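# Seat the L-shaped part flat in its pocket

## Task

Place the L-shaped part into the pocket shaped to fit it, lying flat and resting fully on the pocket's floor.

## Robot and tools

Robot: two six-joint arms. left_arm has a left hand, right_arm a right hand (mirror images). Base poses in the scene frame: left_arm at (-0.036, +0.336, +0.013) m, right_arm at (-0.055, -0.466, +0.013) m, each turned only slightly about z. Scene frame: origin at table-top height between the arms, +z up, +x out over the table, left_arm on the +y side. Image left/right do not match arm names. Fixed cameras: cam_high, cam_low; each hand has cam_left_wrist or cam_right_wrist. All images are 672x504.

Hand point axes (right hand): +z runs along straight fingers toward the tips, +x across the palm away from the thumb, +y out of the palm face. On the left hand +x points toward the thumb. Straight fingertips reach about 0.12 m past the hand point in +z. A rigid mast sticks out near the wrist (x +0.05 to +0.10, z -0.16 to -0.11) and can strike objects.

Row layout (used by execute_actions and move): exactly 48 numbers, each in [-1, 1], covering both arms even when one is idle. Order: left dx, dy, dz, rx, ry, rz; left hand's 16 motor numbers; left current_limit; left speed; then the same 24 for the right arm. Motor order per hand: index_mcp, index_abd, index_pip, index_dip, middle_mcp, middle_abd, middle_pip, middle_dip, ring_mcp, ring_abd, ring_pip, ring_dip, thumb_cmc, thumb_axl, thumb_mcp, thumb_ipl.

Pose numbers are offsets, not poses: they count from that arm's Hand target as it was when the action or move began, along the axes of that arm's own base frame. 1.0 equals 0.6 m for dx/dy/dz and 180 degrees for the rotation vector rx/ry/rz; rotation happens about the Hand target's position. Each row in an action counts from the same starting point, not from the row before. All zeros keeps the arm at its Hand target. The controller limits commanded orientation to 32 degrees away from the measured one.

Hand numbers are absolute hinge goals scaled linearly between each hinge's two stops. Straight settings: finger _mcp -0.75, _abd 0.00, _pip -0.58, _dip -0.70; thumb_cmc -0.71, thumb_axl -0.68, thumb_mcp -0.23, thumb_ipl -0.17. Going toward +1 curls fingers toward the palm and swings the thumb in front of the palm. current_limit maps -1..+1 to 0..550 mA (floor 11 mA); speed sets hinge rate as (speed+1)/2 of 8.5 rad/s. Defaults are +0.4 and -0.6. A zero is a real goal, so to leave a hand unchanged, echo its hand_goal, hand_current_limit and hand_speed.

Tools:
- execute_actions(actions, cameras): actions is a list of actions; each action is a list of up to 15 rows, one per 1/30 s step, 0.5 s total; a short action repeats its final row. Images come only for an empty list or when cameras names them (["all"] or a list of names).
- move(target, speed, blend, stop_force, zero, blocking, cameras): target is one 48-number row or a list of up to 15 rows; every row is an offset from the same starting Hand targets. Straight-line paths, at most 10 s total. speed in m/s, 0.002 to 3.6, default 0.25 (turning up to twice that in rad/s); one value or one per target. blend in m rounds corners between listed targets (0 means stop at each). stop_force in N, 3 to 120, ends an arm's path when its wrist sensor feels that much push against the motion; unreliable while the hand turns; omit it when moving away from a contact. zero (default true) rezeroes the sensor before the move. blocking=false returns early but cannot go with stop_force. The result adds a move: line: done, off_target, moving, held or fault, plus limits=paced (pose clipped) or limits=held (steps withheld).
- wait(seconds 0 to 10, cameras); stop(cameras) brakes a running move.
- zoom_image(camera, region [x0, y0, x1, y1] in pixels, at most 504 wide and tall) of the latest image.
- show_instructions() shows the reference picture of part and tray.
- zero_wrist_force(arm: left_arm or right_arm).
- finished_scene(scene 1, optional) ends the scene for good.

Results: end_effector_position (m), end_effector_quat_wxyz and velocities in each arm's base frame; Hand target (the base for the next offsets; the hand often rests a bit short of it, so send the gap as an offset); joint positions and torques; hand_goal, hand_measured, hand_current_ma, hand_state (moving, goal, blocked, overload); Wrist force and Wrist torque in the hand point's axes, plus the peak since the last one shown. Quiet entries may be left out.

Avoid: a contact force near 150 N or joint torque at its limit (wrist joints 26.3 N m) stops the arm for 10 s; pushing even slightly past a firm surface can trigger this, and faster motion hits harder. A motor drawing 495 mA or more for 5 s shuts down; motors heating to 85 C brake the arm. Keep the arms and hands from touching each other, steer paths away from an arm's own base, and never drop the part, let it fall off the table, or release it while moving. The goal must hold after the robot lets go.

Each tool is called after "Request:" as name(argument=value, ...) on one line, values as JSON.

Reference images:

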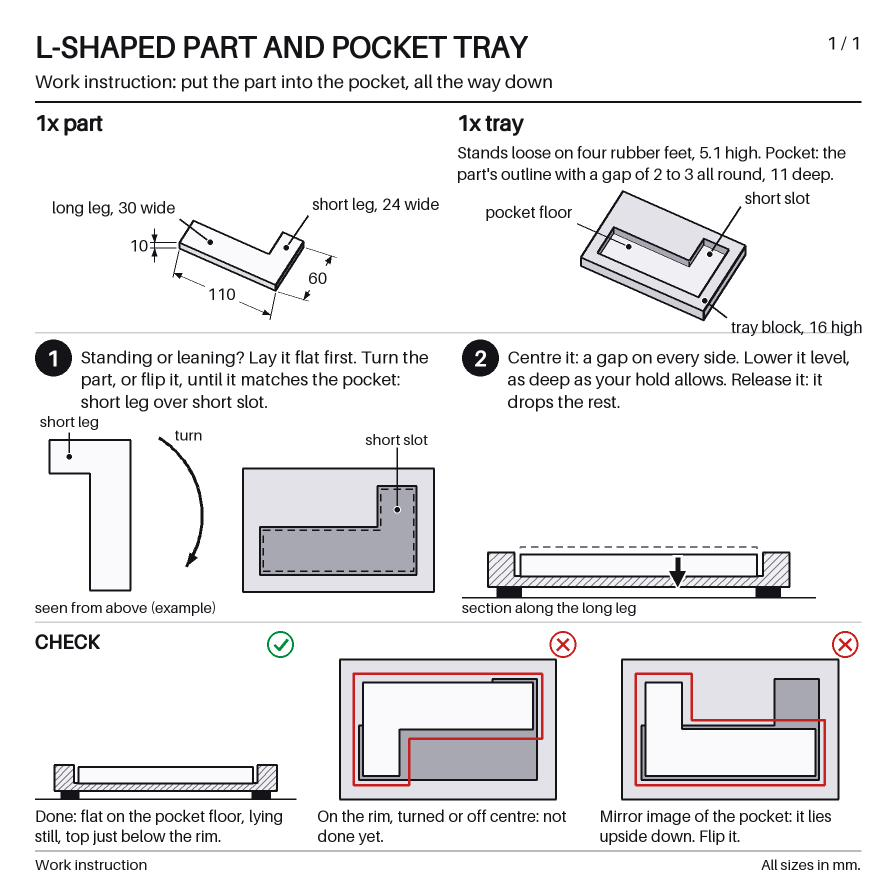

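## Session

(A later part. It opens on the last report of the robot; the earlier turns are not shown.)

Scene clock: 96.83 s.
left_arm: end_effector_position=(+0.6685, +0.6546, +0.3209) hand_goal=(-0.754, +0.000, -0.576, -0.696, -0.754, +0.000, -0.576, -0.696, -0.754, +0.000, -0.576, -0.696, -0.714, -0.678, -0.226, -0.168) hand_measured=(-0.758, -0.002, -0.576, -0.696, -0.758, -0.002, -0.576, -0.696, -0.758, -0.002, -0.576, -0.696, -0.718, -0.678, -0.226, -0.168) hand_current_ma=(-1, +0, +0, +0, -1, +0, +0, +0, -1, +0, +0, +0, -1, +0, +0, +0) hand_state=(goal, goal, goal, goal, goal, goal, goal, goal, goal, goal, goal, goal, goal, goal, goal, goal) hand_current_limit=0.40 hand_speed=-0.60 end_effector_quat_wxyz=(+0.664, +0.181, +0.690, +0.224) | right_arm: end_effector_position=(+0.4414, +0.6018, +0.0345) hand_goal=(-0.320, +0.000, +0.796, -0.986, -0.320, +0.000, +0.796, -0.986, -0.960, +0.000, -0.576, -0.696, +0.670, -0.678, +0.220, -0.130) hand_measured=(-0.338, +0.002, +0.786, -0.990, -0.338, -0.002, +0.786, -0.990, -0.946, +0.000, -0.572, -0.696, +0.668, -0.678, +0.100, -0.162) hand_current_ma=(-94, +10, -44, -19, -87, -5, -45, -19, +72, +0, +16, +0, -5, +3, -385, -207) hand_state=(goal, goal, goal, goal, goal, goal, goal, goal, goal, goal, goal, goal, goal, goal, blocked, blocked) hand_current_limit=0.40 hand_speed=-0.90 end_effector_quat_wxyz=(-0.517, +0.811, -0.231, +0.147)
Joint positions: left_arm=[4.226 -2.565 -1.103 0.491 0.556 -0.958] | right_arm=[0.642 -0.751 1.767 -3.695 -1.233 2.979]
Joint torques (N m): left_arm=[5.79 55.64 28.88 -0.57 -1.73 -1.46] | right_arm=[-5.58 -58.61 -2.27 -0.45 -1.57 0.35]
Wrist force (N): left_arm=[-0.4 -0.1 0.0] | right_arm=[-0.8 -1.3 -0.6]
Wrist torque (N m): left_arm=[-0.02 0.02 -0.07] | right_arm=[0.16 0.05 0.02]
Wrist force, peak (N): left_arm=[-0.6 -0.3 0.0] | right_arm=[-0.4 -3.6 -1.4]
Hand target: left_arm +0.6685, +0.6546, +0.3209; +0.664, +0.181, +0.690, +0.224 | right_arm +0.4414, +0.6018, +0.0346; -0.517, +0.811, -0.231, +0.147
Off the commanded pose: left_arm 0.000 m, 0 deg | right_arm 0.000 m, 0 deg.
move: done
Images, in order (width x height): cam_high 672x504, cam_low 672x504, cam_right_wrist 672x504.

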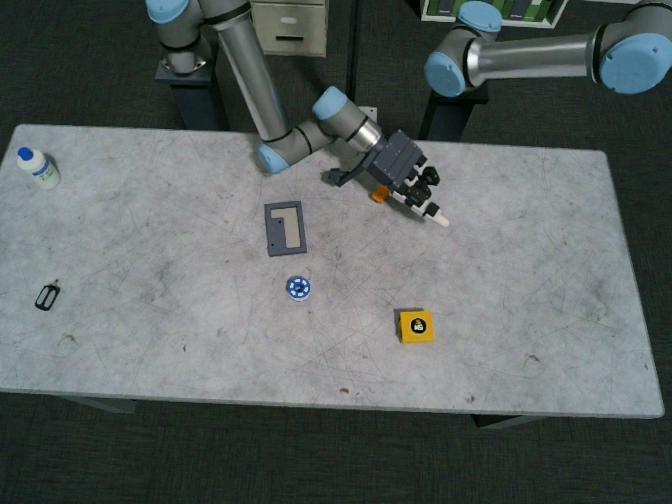

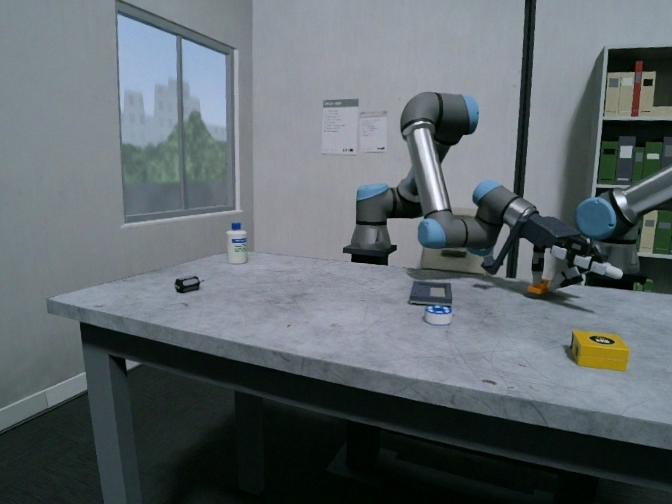

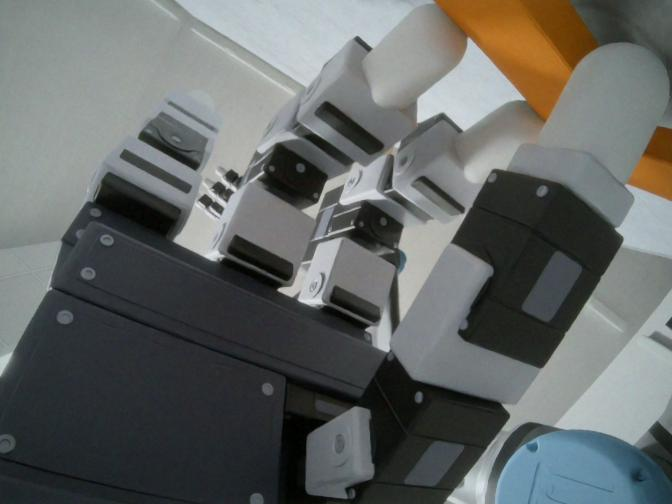

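Request:
move(target=[[0,0,0,0,0,0,-0.754,0,-0.576,-0.696,-0.754,0,-0.576,-0.696,-0.754,0,-0.576,-0.696,-0.714,-0.678,-0.226,-0.168,0.4,-0.6,0.01,-0.05,0.05,0,0,0.02,-0.32,0,0.796,-0.986,-0.32,0,0.796,-0.986,-0.959,0,-0.576,-0.696,0.671,-0.678,0.22,-0.13,0.4,-0.9],[0,0,0,0,0,0,-0.754,0,-0.576,-0.696,-0.754,0,-0.576,-0.696,-0.754,0,-0.576,-0.696,-0.714,-0.678,-0.226,-0.168,0.4,-0.6,0.143,-0.401,0.047,0,0,0.2333,-0.32,0,0.796,-0.986,-0.32,0,0.796,-0.986,-0.959,0,-0.576,-0.696,0.671,-0.678,0.22,-0.13,0.4,-0.9]], speed=0.2, blend=[0.02,0], cameras=["cam_high","cam_low","cam_right_wrist"])

Request:
zoom_image(camera="cam_high", region=[250, 170, 350, 270])

Request:
zoom_image(camera="cam_low", region=[390, 220, 490, 320])

Request:
zoom_image(camera="cam_right_wrist", region=[300, 0, 670, 200])

Scene clock: 104.63 s.
left_arm: end_effector_position=(+0.6685, +0.6546, +0.3209) hand_goal=(-0.754, +0.000, -0.576, -0.696, -0.754, +0.000, -0.576, -0.696, -0.754, +0.000, -0.576, -0.696, -0.714, -0.678, -0.226, -0.168) hand_measured=(-0.758, -0.002, -0.576, -0.696, -0.758, -0.002, -0.576, -0.696, -0.758, -0.002, -0.576, -0.696, -0.718, -0.678, -0.226, -0.168) hand_current_ma=(-1, +0, +0, +0, -1, +0, +0, +0, -1, +0, +0, +0, -1, +0, +0, +0) hand_state=(goal, goal, goal, goal, goal, goal, goal, goal, goal, goal, goal, goal, goal, goal, goal, goal) hand_current_limit=0.40 hand_speed=-0.60 end_effector_quat_wxyz=(+0.664, +0.181, +0.690, +0.224) | right_arm: end_effector_position=(+0.5272, +0.3612, +0.0628) hand_goal=(-0.320, +0.000, +0.796, -0.986, -0.320, +0.000, +0.796, -0.986, -0.960, +0.000, -0.576, -0.696, +0.670, -0.678, +0.220, -0.130) hand_measured=(-0.338, +0.002, +0.786, -0.990, -0.338, -0.002, +0.786, -0.990, -0.946, +0.000, -0.572, -0.696, +0.668, -0.678, +0.100, -0.162) hand_current_ma=(-94, +10, -46, -20, -87, -5, -46, -19, +72, +0, +16, +0, -6, +3, -385, -207) hand_state=(goal, goal, goal, goal, goal, goal, goal, goal, goal, goal, goal, goal, goal, goal, blocked, blocked) hand_current_limit=0.40 hand_speed=-0.90 end_effector_quat_wxyz=(-0.536, +0.840, +0.075, -0.048)
Joint positions: left_arm=[4.226 -2.565 -1.103 0.491 0.556 -0.958] | right_arm=[0.106 -1.029 1.805 -2.192 -0.441 1.402]
Joint torques (N m): left_arm=[6.45 55.81 29.81 -0.76 -2 -1.28] | right_arm=[9.95 -27.22 -28.21 -0.31 -0.68 -1.73]
Wrist force (N): left_arm=[-0.5 -0.2 0.0] | right_arm=[-0.5 -1.3 -0.5]
Wrist torque (N m): left_arm=[-0.02 0.03 -0.08] | right_arm=[0.13 -0.01 0.09]
Wrist force, peak (N): left_arm=[-0.7 -0.2 0.1] | right_arm=[-1.0 -1.7 -0.8]
Hand target: left_arm +0.6685, +0.6546, +0.3209; +0.664, +0.181, +0.690, +0.224 | right_arm +0.5272, +0.3612, +0.0628; -0.536, +0.840, +0.075, -0.048
Off the commanded pose: left_arm 0.000 m, 0 deg | right_arm 0.000 m, 0 deg.
move: done
Images, in order (width x height): cam_high 672x504, cam_low 672x504, cam_right_wrist 672x504.

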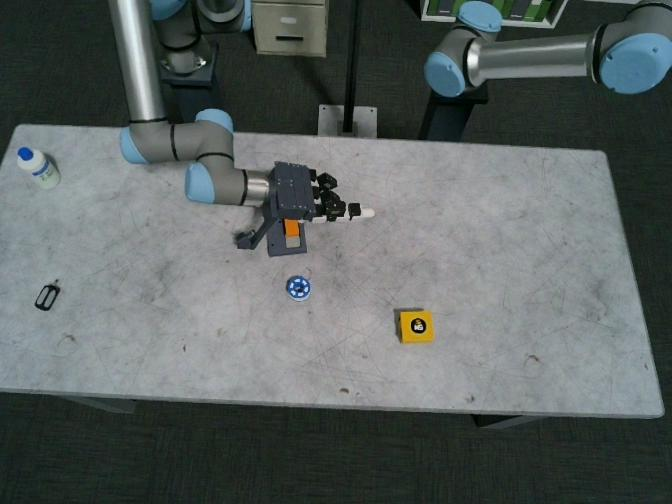

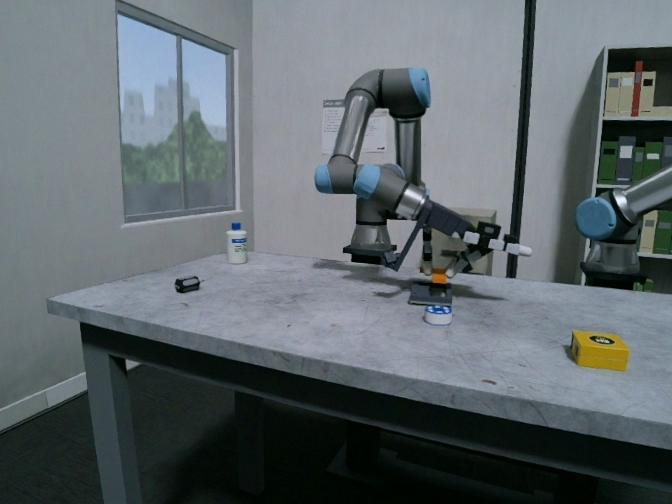

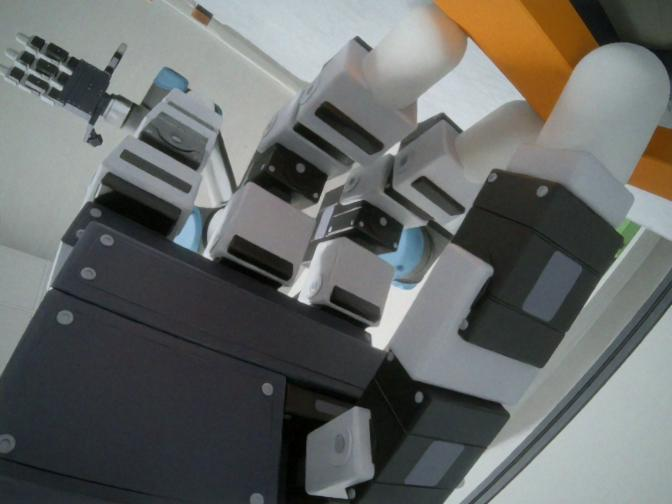

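Scaled by 5.040 from the camera's 672x504 image, which has a finer 960x720 frame.

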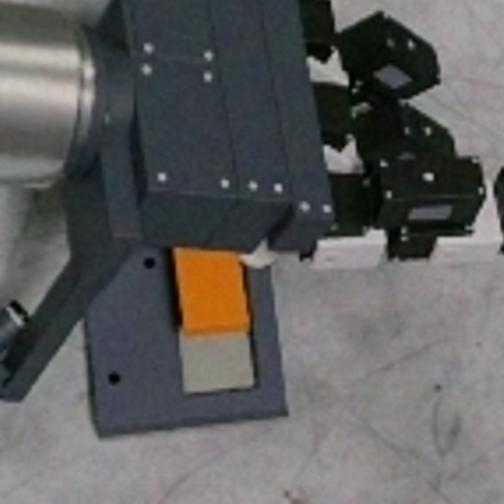

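Scaled by 5.040 from the camera's 672x504 image, which has a finer 960x720 frame.

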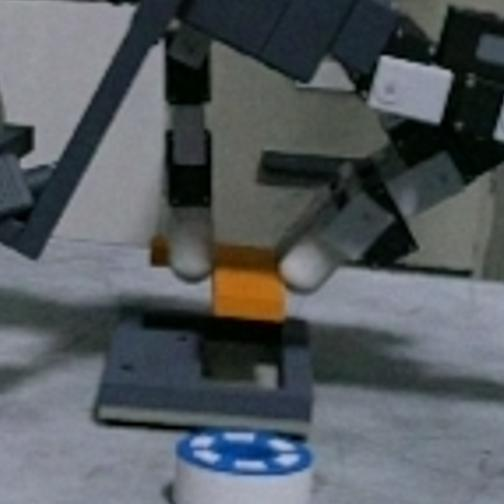

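Scaled by 1.362 from the camera's 672x504 image, which has a finer 960x720 frame.

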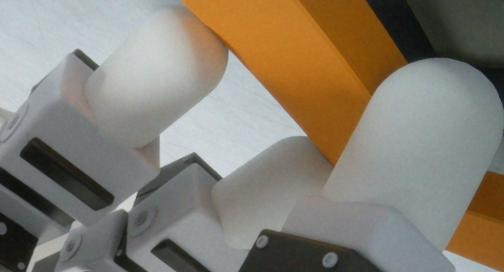

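Request:
zoom_image(camera="cam_high", region=[262, 212, 312, 262])

Request:
zoom_image(camera="cam_low", region=[405, 260, 460, 310])

Scaled by 10.080 from the camera's 672x504 image, which has a finer 960x720 frame.

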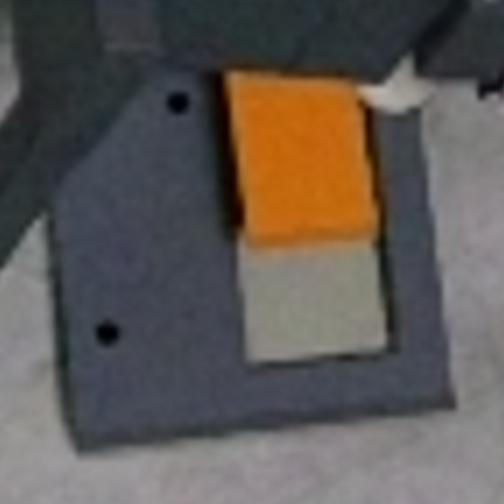

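Scaled by 9.164 from the camera's 672x504 image, which has a finer 960x720 frame.

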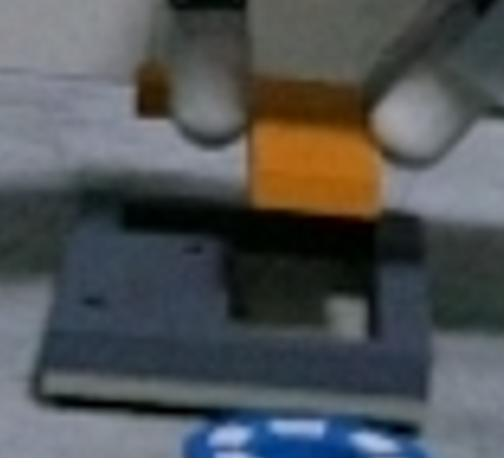

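Request:
move(target=[0,0,0,0,0,0,-0.754,0,-0.576,-0.696,-0.754,0,-0.576,-0.696,-0.754,0,-0.576,-0.696,-0.714,-0.678,-0.226,-0.168,0.4,-0.6,0.0213,0.0038,-0.03,0,0,0,-0.32,0,0.796,-0.986,-0.32,0,0.796,-0.986,-0.959,0,-0.576,-0.696,0.671,-0.678,0.22,-0.13,0.4,-0.9], speed=0.06, cameras=["cam_high","cam_low","cam_right_wrist"])

Request:
zoom_image(camera="cam_high", region=[262, 212, 312, 262])

Request:
zoom_image(camera="cam_low", region=[405, 260, 460, 310])

Request:
zoom_image(camera="cam_right_wrist", region=[420, 0, 672, 190])

Scene clock: 108.90 s.
left_arm: end_effector_position=(+0.6685, +0.6546, +0.3209) hand_goal=(-0.754, +0.000, -0.576, -0.696, -0.754, +0.000, -0.576, -0.696, -0.754, +0.000, -0.576, -0.696, -0.714, -0.678, -0.226, -0.168) hand_measured=(-0.758, -0.002, -0.576, -0.696, -0.758, -0.002, -0.576, -0.696, -0.758, -0.002, -0.576, -0.696, -0.718, -0.678, -0.226, -0.168) hand_current_ma=(-1, +0, +0, +0, -1, +0, +0, +0, -1, +0, +0, +0, -1, +0, +0, +0) hand_state=(goal, goal, goal, goal, goal, goal, goal, goal, goal, goal, goal, goal, goal, goal, goal, goal) hand_current_limit=0.40 hand_speed=-0.60 end_effector_quat_wxyz=(+0.664, +0.181, +0.690, +0.224) | right_arm: end_effector_position=(+0.5398, +0.3634, +0.0450) hand_goal=(-0.320, +0.000, +0.796, -0.986, -0.320, +0.000, +0.796, -0.986, -0.960, +0.000, -0.576, -0.696, +0.670, -0.678, +0.220, -0.130) hand_measured=(-0.338, +0.002, +0.786, -0.990, -0.338, -0.002, +0.786, -0.990, -0.946, +0.000, -0.572, -0.696, +0.668, -0.678, +0.100, -0.162) hand_current_ma=(-94, +10, -46, -20, -87, -5, -46, -19, +72, +0, +16, +0, -6, +3, -385, -207) hand_state=(goal, goal, goal, goal, goal, goal, goal, goal, goal, goal, goal, goal, goal, goal, blocked, blocked) hand_current_limit=0.40 hand_speed=-0.90 end_effector_quat_wxyz=(-0.536, +0.840, +0.075, -0.048)
Joint positions: left_arm=[4.226 -2.565 -1.103 0.491 0.556 -0.958] | right_arm=[0.107 -0.976 1.774 -2.216 -0.441 1.404]
Joint torques (N m): left_arm=[7.82 55.36 29.86 -0.84 -1.83 -1.31] | right_arm=[9.89 -28.95 -28.16 -4.43 3.64 1.55]
Wrist force (N): left_arm=[-0.4 -0.1 -0.1] | right_arm=[-0.9 -1.0 -0.2]
Wrist torque (N m): left_arm=[-0.01 0.02 -0.08] | right_arm=[0.12 0.05 -0.16]
Wrist force, peak (N): left_arm=[-0.7 -0.2 0.1] | right_arm=[-0.9 -1.3 -0.8]
Hand target: left_arm +0.6685, +0.6546, +0.3209; +0.664, +0.181, +0.690, +0.224 | right_arm +0.5399, +0.3634, +0.0448; -0.536, +0.840, +0.075, -0.048
Off the commanded pose: left_arm 0.000 m, 0 deg | right_arm 0.000 m, 0 deg.
move: done
Images, in order (width x height): cam_high 672x504, cam_low 672x504, cam_right_wrist 672x504.

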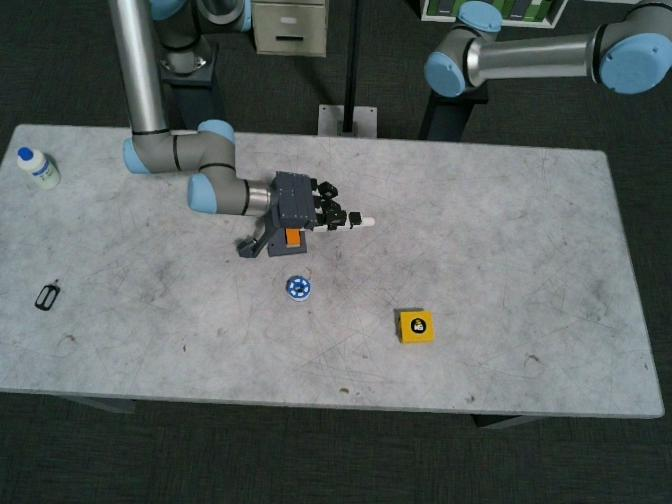

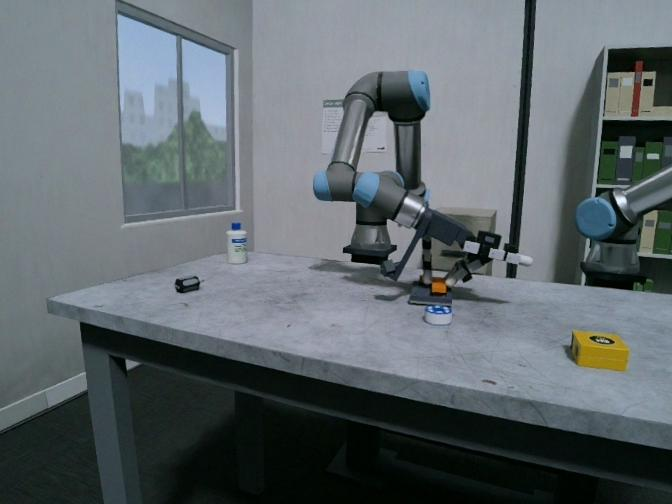

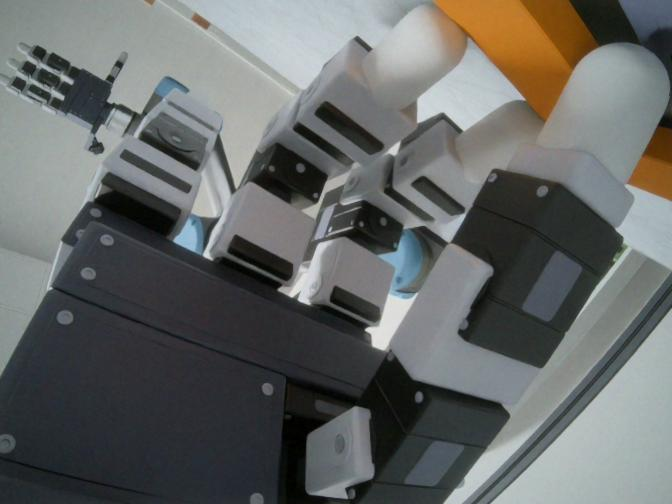

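Scaled by 10.080 from the camera's 672x504 image, which has a finer 960x720 frame.

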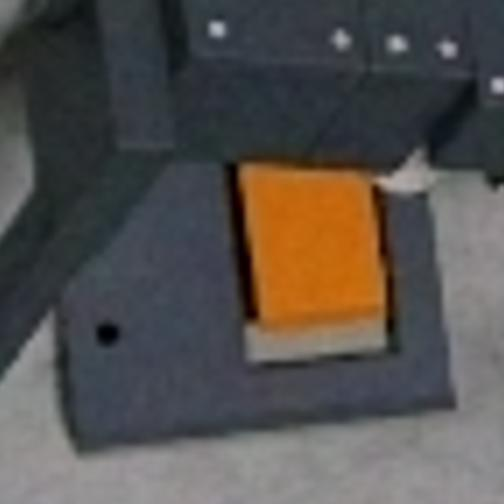

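Scaled by 9.164 from the camera's 672x504 image, which has a finer 960x720 frame.

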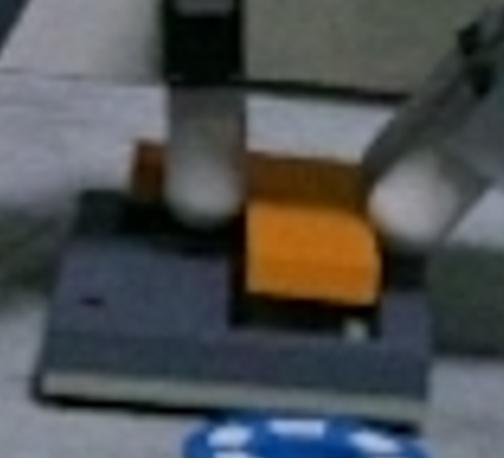

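Scaled by 2.000 from the camera's 672x504 image, which has a finer 960x720 frame.

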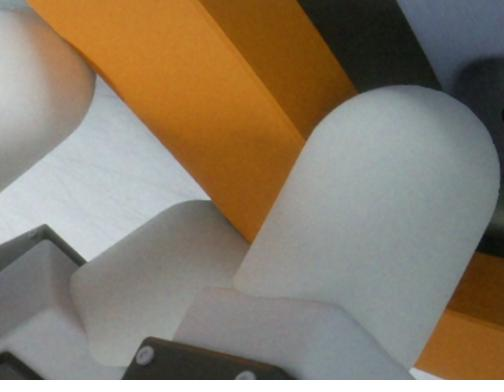

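Request:
move(target=[0,0,0,0,0,0,-0.754,0,-0.576,-0.696,-0.754,0,-0.576,-0.696,-0.754,0,-0.576,-0.696,-0.714,-0.678,-0.226,-0.168,0.4,-0.6,0.003,-0.0008,-0.0085,0,0,0,-0.32,0,0.796,-0.986,-0.32,0,0.796,-0.986,-0.959,0,-0.576,-0.696,0.671,-0.678,0.22,-0.13,0.4,-0.9], speed=0.03, cameras=["cam_high","cam_low","cam_right_wrist"])

Request:
zoom_image(camera="cam_high", region=[272, 222, 307, 257])

Request:
zoom_image(camera="cam_low", region=[405, 265, 460, 310])

Request:
zoom_image(camera="cam_right_wrist", region=[420, 0, 672, 190])

Scene clock: 112.20 s.
left_arm: end_effector_position=(+0.6685, +0.6546, +0.3209) hand_goal=(-0.754, +0.000, -0.576, -0.696, -0.754, +0.000, -0.576, -0.696, -0.754, +0.000, -0.576, -0.696, -0.714, -0.678, -0.226, -0.168) hand_measured=(-0.758, -0.002, -0.576, -0.696, -0.758, -0.002, -0.576, -0.696, -0.758, -0.002, -0.576, -0.696, -0.718, -0.678, -0.226, -0.168) hand_current_ma=(-1, +0, +0, +0, -1, +0, +0, +0, -1, +0, +0, +0, -1, +0, +0, +0) hand_state=(goal, goal, goal, goal, goal, goal, goal, goal, goal, goal, goal, goal, goal, goal, goal, goal) hand_current_limit=0.40 hand_speed=-0.60 end_effector_quat_wxyz=(+0.664, +0.181, +0.690, +0.224) | right_arm: end_effector_position=(+0.5417, +0.3630, +0.0399) hand_goal=(-0.320, +0.000, +0.796, -0.986, -0.320, +0.000, +0.796, -0.986, -0.960, +0.000, -0.576, -0.696, +0.670, -0.678, +0.220, -0.130) hand_measured=(-0.338, +0.002, +0.786, -0.990, -0.338, -0.002, +0.786, -0.990, -0.946, +0.000, -0.572, -0.696, +0.668, -0.678, +0.100, -0.162) hand_current_ma=(-94, +10, -46, -20, -87, -5, -46, -19, +72, +0, +16, +0, -6, +3, -385, -207) hand_state=(goal, goal, goal, goal, goal, goal, goal, goal, goal, goal, goal, goal, goal, goal, blocked, blocked) hand_current_limit=0.40 hand_speed=-0.90 end_effector_quat_wxyz=(-0.536, +0.840, +0.075, -0.048)
Joint positions: left_arm=[4.226 -2.565 -1.103 0.491 0.556 -0.958] | right_arm=[0.106 -0.965 1.77 -2.222 -0.441 1.402]
Joint torques (N m): left_arm=[7.04 56.14 29.66 -0.78 -2.16 -1.31] | right_arm=[-10.19 -30.14 -28.96 -4.15 -0.4 -1.42]
Wrist force (N): left_arm=[-0.1 -0.2 0.1] | right_arm=[-0.4 -1.0 -0.7]
Wrist torque (N m): left_arm=[-0.03 -0.01 -0.05] | right_arm=[0.16 0.00 0.08]
Wrist force, peak (N): left_arm=[-0.6 0.0 0.2] | right_arm=[-1.1 -1.4 -0.5]
Hand target: left_arm +0.6685, +0.6546, +0.3209; +0.664, +0.181, +0.690, +0.224 | right_arm +0.5417, +0.3630, +0.0397; -0.536, +0.840, +0.075, -0.048
Off the commanded pose: left_arm 0.000 m, 0 deg | right_arm 0.000 m, 0 deg.
move: done
Images, in order (width x height): cam_high 672x504, cam_low 672x504, cam_right_wrist 672x504.

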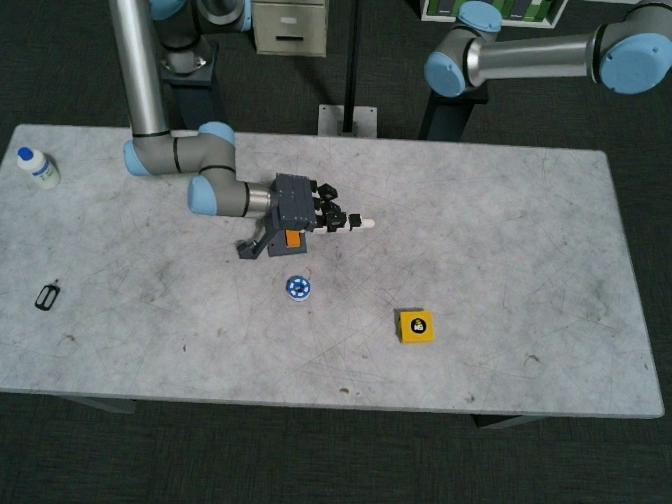

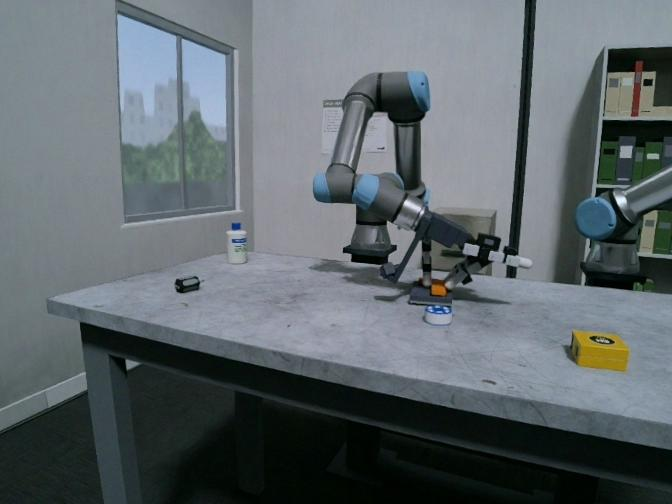

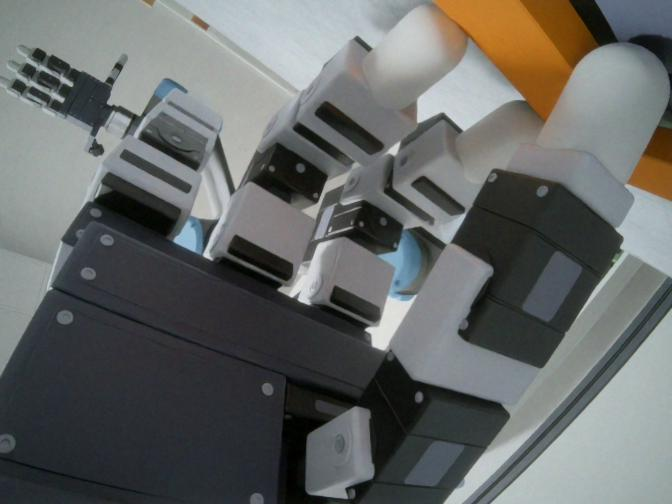

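Scaled by 14.400 from the camera's 672x504 image, which has a finer 960x720 frame.

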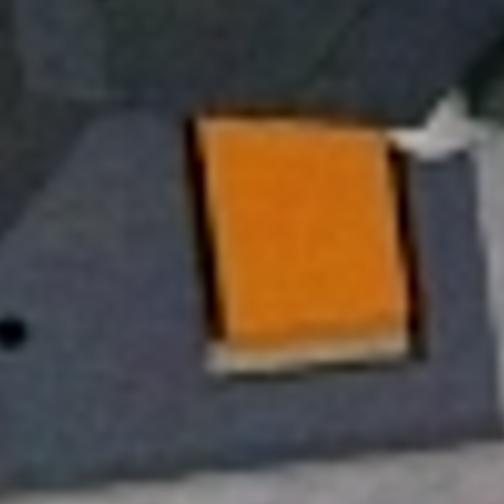

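Scaled by 9.164 from the camera's 672x504 image, which has a finer 960x720 frame.

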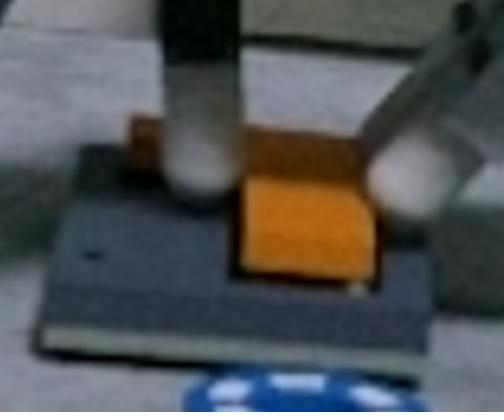

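Scaled by 2.000 from the camera's 672x504 image, which has a finer 960x720 frame.

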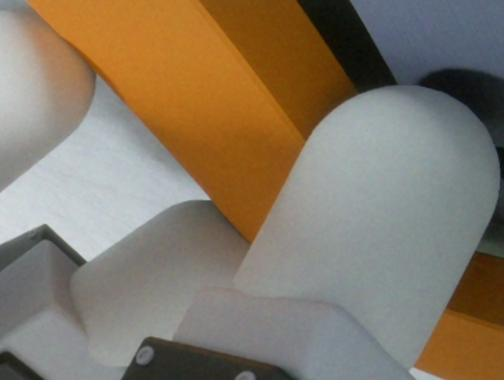

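Request:
move(target=[0,0,0,0,0,0,-0.754,0,-0.576,-0.696,-0.754,0,-0.576,-0.696,-0.754,0,-0.576,-0.696,-0.714,-0.678,-0.226,-0.168,0.4,-0.6,0.0008,0.0001,0,0,0,-0.0033,-0.32,0,0.796,-0.986,-0.32,0,0.796,-0.986,-0.959,0,-0.576,-0.696,0.671,-0.678,0.22,-0.13,0.4,-0.9], speed=0.03)

Request:
move(target=[0,0,0,0,0,0,-0.754,0,-0.576,-0.696,-0.754,0,-0.576,-0.696,-0.754,0,-0.576,-0.696,-0.714,-0.678,-0.226,-0.168,0.4,-0.6,0,0,-0.008,0,0,0,-0.32,0,0.796,-0.986,-0.32,0,0.796,-0.986,-0.959,0,-0.576,-0.696,0.671,-0.678,0.22,-0.13,0.4,-0.9], speed=0.008, stop_force=3, cameras=["cam_high","cam_low","cam_right_wrist"])

Request:
zoom_image(camera="cam_high", region=[272, 222, 307, 257])

Request:
zoom_image(camera="cam_low", region=[405, 265, 460, 310])

Request:
zoom_image(camera="cam_right_wrist", region=[420, 0, 672, 190])

Scene clock: 114.17 s.
left_arm: end_effector_position=(+0.6685, +0.6546, +0.3209) hand_goal=(-0.754, +0.000, -0.576, -0.696, -0.754, +0.000, -0.576, -0.696, -0.754, +0.000, -0.576, -0.696, -0.714, -0.678, -0.226, -0.168) hand_measured=(-0.758, -0.002, -0.576, -0.696, -0.758, -0.002, -0.576, -0.696, -0.758, -0.002, -0.576, -0.696, -0.718, -0.678, -0.226, -0.168) hand_current_ma=(-1, +0, +0, +0, -1, +0, +0, +0, -1, +0, +0, +0, -1, +0, +0, +0) hand_state=(goal, goal, goal, goal, goal, goal, goal, goal, goal, goal, goal, goal, goal, goal, goal, goal) hand_current_limit=0.40 hand_speed=-0.60 end_effector_quat_wxyz=(+0.664, +0.181, +0.690, +0.224) | right_arm: end_effector_position=(+0.5422, +0.3630, +0.0397) hand_goal=(-0.320, +0.000, +0.796, -0.986, -0.320, +0.000, +0.796, -0.986, -0.960, +0.000, -0.576, -0.696, +0.670, -0.678, +0.220, -0.130) hand_measured=(-0.338, +0.002, +0.786, -0.990, -0.338, -0.002, +0.786, -0.990, -0.946, +0.000, -0.572, -0.696, +0.668, -0.678, +0.100, -0.162) hand_current_ma=(-94, +10, -46, -20, -87, -5, -46, -19, +72, +0, +16, +0, -6, +3, -385, -207) hand_state=(goal, goal, goal, goal, goal, goal, goal, goal, goal, goal, goal, goal, goal, goal, blocked, blocked) hand_current_limit=0.40 hand_speed=-0.90 end_effector_quat_wxyz=(-0.536, +0.840, +0.070, -0.045)
Joint positions: left_arm=[4.226 -2.565 -1.103 0.491 0.556 -0.958] | right_arm=[0.105 -0.964 1.776 -2.249 -0.439 1.424]
Joint torques (N m): left_arm=[5.9 55.56 28.63 -0.62 -1.76 -1.2] | right_arm=[-9.95 -28.62 -4.51 -4.46 3.41 1.82]
Wrist force (N): left_arm=[-0.3 0.1 0.1] | right_arm=[-0.8 -1.4 -0.2]
Wrist torque (N m): left_arm=[0.01 0.01 -0.08] | right_arm=[0.05 0.05 -0.15]
Wrist force, peak (N): left_arm=[-0.7 -0.1 0.2] | right_arm=[-1.1 -1.2 -0.6]
Hand target: left_arm +0.6685, +0.6546, +0.3209; +0.664, +0.181, +0.690, +0.224 | right_arm +0.5422, +0.3630, +0.0397; -0.536, +0.840, +0.070, -0.045
Off the commanded pose: left_arm 0.000 m, 0 deg | right_arm 0.000 m, 0 deg.
move: done

Scene clock: 115.93 s.
left_arm: end_effector_position=(+0.6685, +0.6546, +0.3209) hand_goal=(-0.754, +0.000, -0.576, -0.696, -0.754, +0.000, -0.576, -0.696, -0.754, +0.000, -0.576, -0.696, -0.714, -0.678, -0.226, -0.168) hand_measured=(-0.758, -0.002, -0.576, -0.696, -0.758, -0.002, -0.576, -0.696, -0.758, -0.002, -0.576, -0.696, -0.718, -0.678, -0.226, -0.168) hand_current_ma=(-1, +0, +0, +0, -1, +0, +0, +0, -1, +0, +0, +0, -1, +0, +0, +0) hand_state=(goal, goal, goal, goal, goal, goal, goal, goal, goal, goal, goal, goal, goal, goal, goal, goal) hand_current_limit=0.40 hand_speed=-0.60 end_effector_quat_wxyz=(+0.664, +0.181, +0.690, +0.224) | right_arm: end_effector_position=(+0.5422, +0.3630, +0.0371) hand_goal=(-0.320, +0.000, +0.796, -0.986, -0.320, +0.000, +0.796, -0.986, -0.960, +0.000, -0.576, -0.696, +0.670, -0.678, +0.220, -0.130) hand_measured=(-0.338, +0.002, +0.786, -0.990, -0.338, -0.002, +0.786, -0.990, -0.946, +0.000, -0.572, -0.696, +0.668, -0.678, +0.100, -0.162) hand_current_ma=(-94, +10, -46, -20, -87, -5, -46, -19, +72, +0, +16, +0, -7, +2, -385, -207) hand_state=(goal, goal, goal, goal, goal, goal, goal, goal, goal, goal, goal, goal, goal, goal, blocked, blocked) hand_current_limit=0.40 hand_speed=-0.90 end_effector_quat_wxyz=(-0.536, +0.840, +0.070, -0.045)
Joint positions: left_arm=[4.226 -2.565 -1.103 0.491 0.556 -0.958] | right_arm=[0.105 -0.959 1.777 -2.255 -0.439 1.424]
Joint torques (N m): left_arm=[6.03 54.93 29.27 -0.73 -1.82 -1.17] | right_arm=[-6.69 -52.83 -24.78 0.05 -0.66 -0.25]
Wrist force (N): left_arm=[-0.3 -0.2 -0.2] | right_arm=[-0.6 -4.4 -2.7]
Wrist torque (N m): left_arm=[-0.01 0.00 -0.06] | right_arm=[-0.08 0.05 -0.10]
Wrist force, peak (N): left_arm=[-0.6 -0.2 0.0] | right_arm=[-1.1 -7.6 -4.0]
Hand target: left_arm +0.6685, +0.6546, +0.3209; +0.664, +0.181, +0.690, +0.224 | right_arm +0.5422, +0.3630, +0.0371; -0.536, +0.840, +0.070, -0.045 (not the last commanded pose)
Off the commanded pose: left_arm 0.000 m, 0 deg | right_arm 0.002 m, 0 deg.
move: contact (right_arm)
Images, in order (width x height): cam_high 672x504, cam_low 672x504, cam_right_wrist 672x504.

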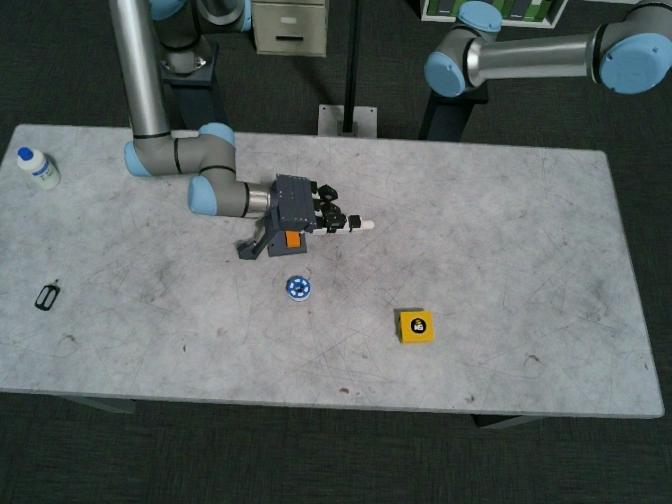

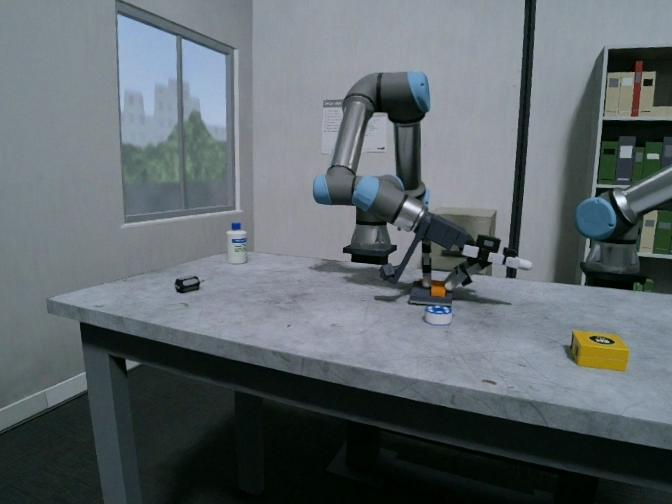

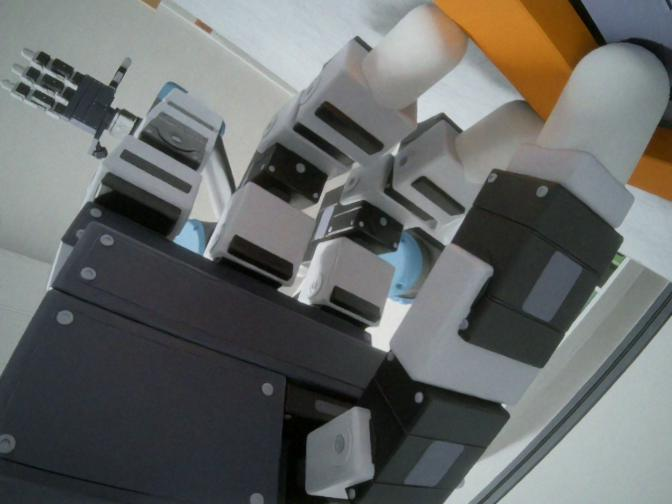

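Scaled by 14.400 from the camera's 672x504 image, which has a finer 960x720 frame.

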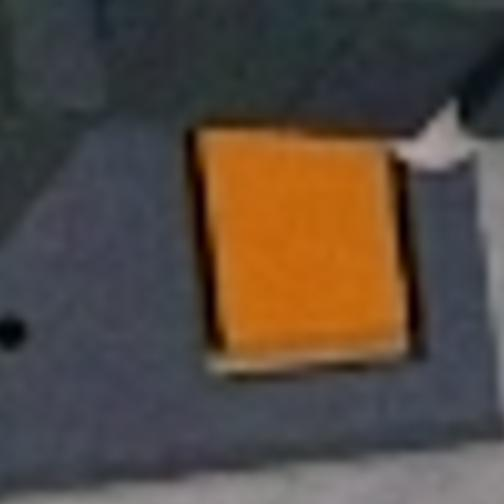

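Scaled by 9.164 from the camera's 672x504 image, which has a finer 960x720 frame.

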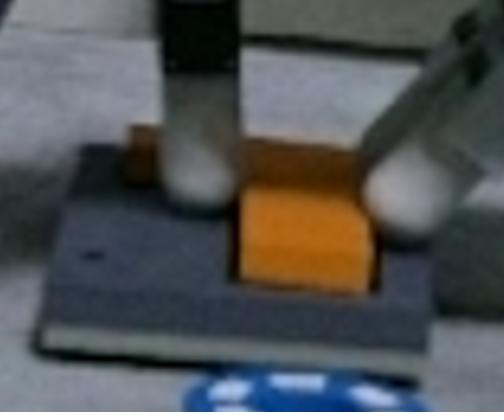

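Scaled by 2.000 from the camera's 672x504 image, which has a finer 960x720 frame.

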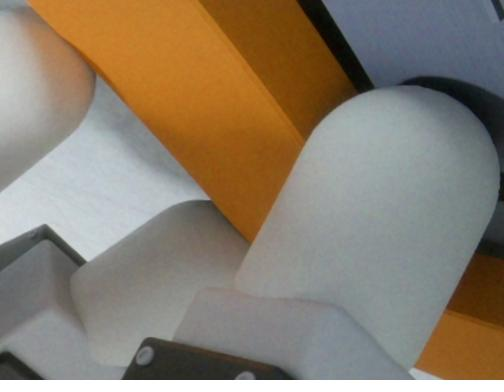

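Request:
move(target=[0,0,0,0,0,0,-0.754,0,-0.576,-0.696,-0.754,0,-0.576,-0.696,-0.754,0,-0.576,-0.696,-0.714,-0.678,-0.226,-0.168,0.4,-0.6,0,0,0,0,0,0,-0.338,0,0.79,-0.986,-0.338,0,0.79,-0.986,-0.959,0,-0.576,-0.696,0.671,-0.678,0.103,-0.162,0.4,-0.93], cameras=["cam_high","cam_low","cam_right_wrist"])

Request:
zoom_image(camera="cam_high", region=[272, 222, 307, 257])

Request:
zoom_image(camera="cam_low", region=[405, 265, 460, 310])

Scene clock: 116.87 s.
left_arm: end_effector_position=(+0.6685, +0.6546, +0.3209) hand_goal=(-0.754, +0.000, -0.576, -0.696, -0.754, +0.000, -0.576, -0.696, -0.754, +0.000, -0.576, -0.696, -0.714, -0.678, -0.226, -0.168) hand_measured=(-0.758, -0.002, -0.576, -0.696, -0.758, -0.002, -0.576, -0.696, -0.758, -0.002, -0.576, -0.696, -0.718, -0.678, -0.226, -0.168) hand_current_ma=(-1, +0, +0, +0, -1, +0, +0, +0, -1, +0, +0, +0, -1, +0, +0, +0) hand_state=(goal, goal, goal, goal, goal, goal, goal, goal, goal, goal, goal, goal, goal, goal, goal, goal) hand_current_limit=0.40 hand_speed=-0.60 end_effector_quat_wxyz=(+0.664, +0.181, +0.690, +0.224) | right_arm: end_effector_position=(+0.5422, +0.3630, +0.0371) hand_goal=(-0.338, +0.000, +0.790, -0.986, -0.338, +0.000, +0.790, -0.986, -0.960, +0.000, -0.576, -0.696, +0.670, -0.678, +0.102, -0.162) hand_measured=(-0.338, +0.002, +0.784, -0.990, -0.338, -0.002, +0.784, -0.988, -0.946, +0.000, -0.572, -0.696, +0.668, -0.678, +0.098, -0.166) hand_current_ma=(+3, +10, -30, -14, +3, -5, -29, -13, +72, +0, +16, +0, -7, +2, -19, -30) hand_state=(goal, goal, goal, goal, goal, goal, goal, goal, goal, goal, goal, goal, goal, goal, goal, goal) hand_current_limit=0.40 hand_speed=-0.93 end_effector_quat_wxyz=(-0.536, +0.840, +0.070, -0.045)
Joint positions: left_arm=[4.226 -2.565 -1.103 0.491 0.556 -0.958] | right_arm=[0.105 -0.959 1.777 -2.255 -0.439 1.424]
Joint torques (N m): left_arm=[5.36 56.35 30.14 -0.84 -2.06 -1.13] | right_arm=[-5.08 -52.19 -26.56 0.12 -0.65 -1.41]
Wrist force (N): left_arm=[-0.3 0.0 0.2] | right_arm=[-1.0 -4.0 -2.1]
Wrist torque (N m): left_arm=[-0.02 0.02 -0.07] | right_arm=[-0.14 0.03 -0.08]
Wrist force, peak (N): left_arm=[-0.6 -0.3 0.0] | right_arm=[-0.9 -4.9 -2.7]
Hand target: left_arm +0.6685, +0.6546, +0.3209; +0.664, +0.181, +0.690, +0.224 | right_arm +0.5422, +0.3630, +0.0371; -0.536, +0.840, +0.070, -0.045
Off the commanded pose: left_arm 0.000 m, 0 deg | right_arm 0.000 m, 0 deg.
move: done
Images, in order (width x height): cam_high 672x504, cam_low 672x504, cam_right_wrist 672x504.

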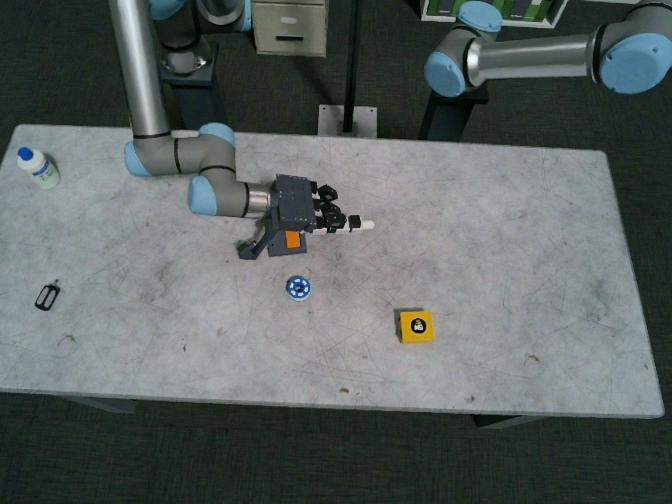

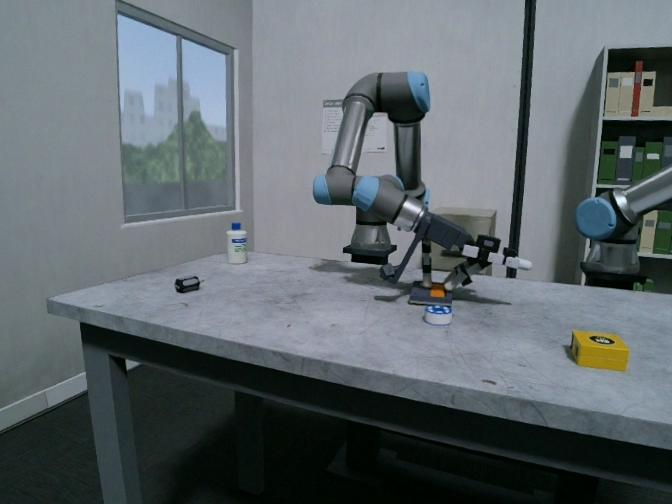

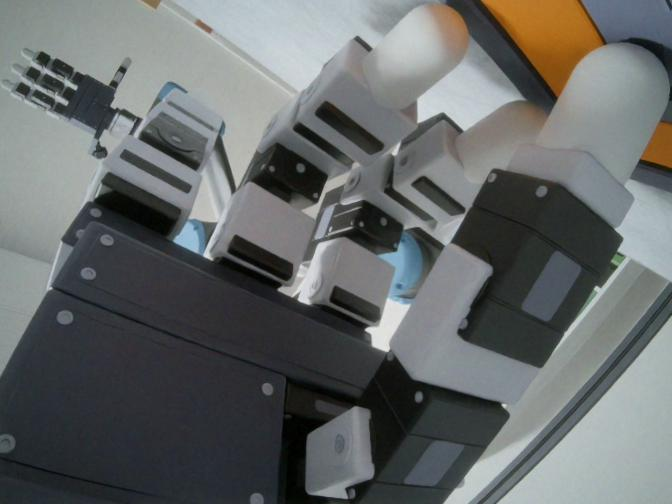

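Scaled by 14.400 from the camera's 672x504 image, which has a finer 960x720 frame.

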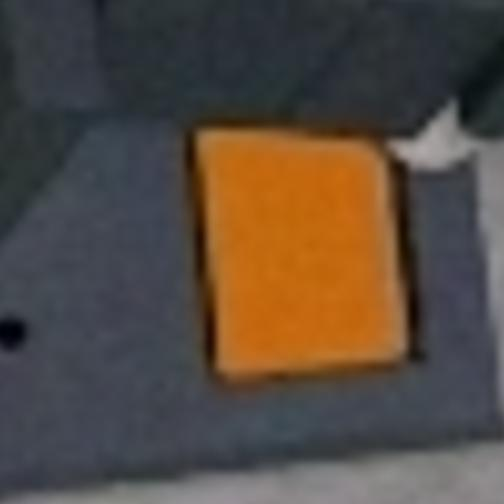

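Scaled by 9.164 from the camera's 672x504 image, which has a finer 960x720 frame.

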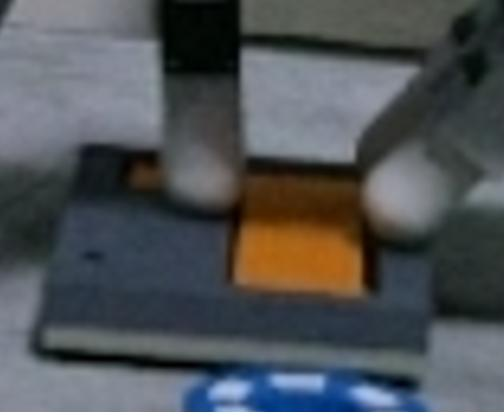

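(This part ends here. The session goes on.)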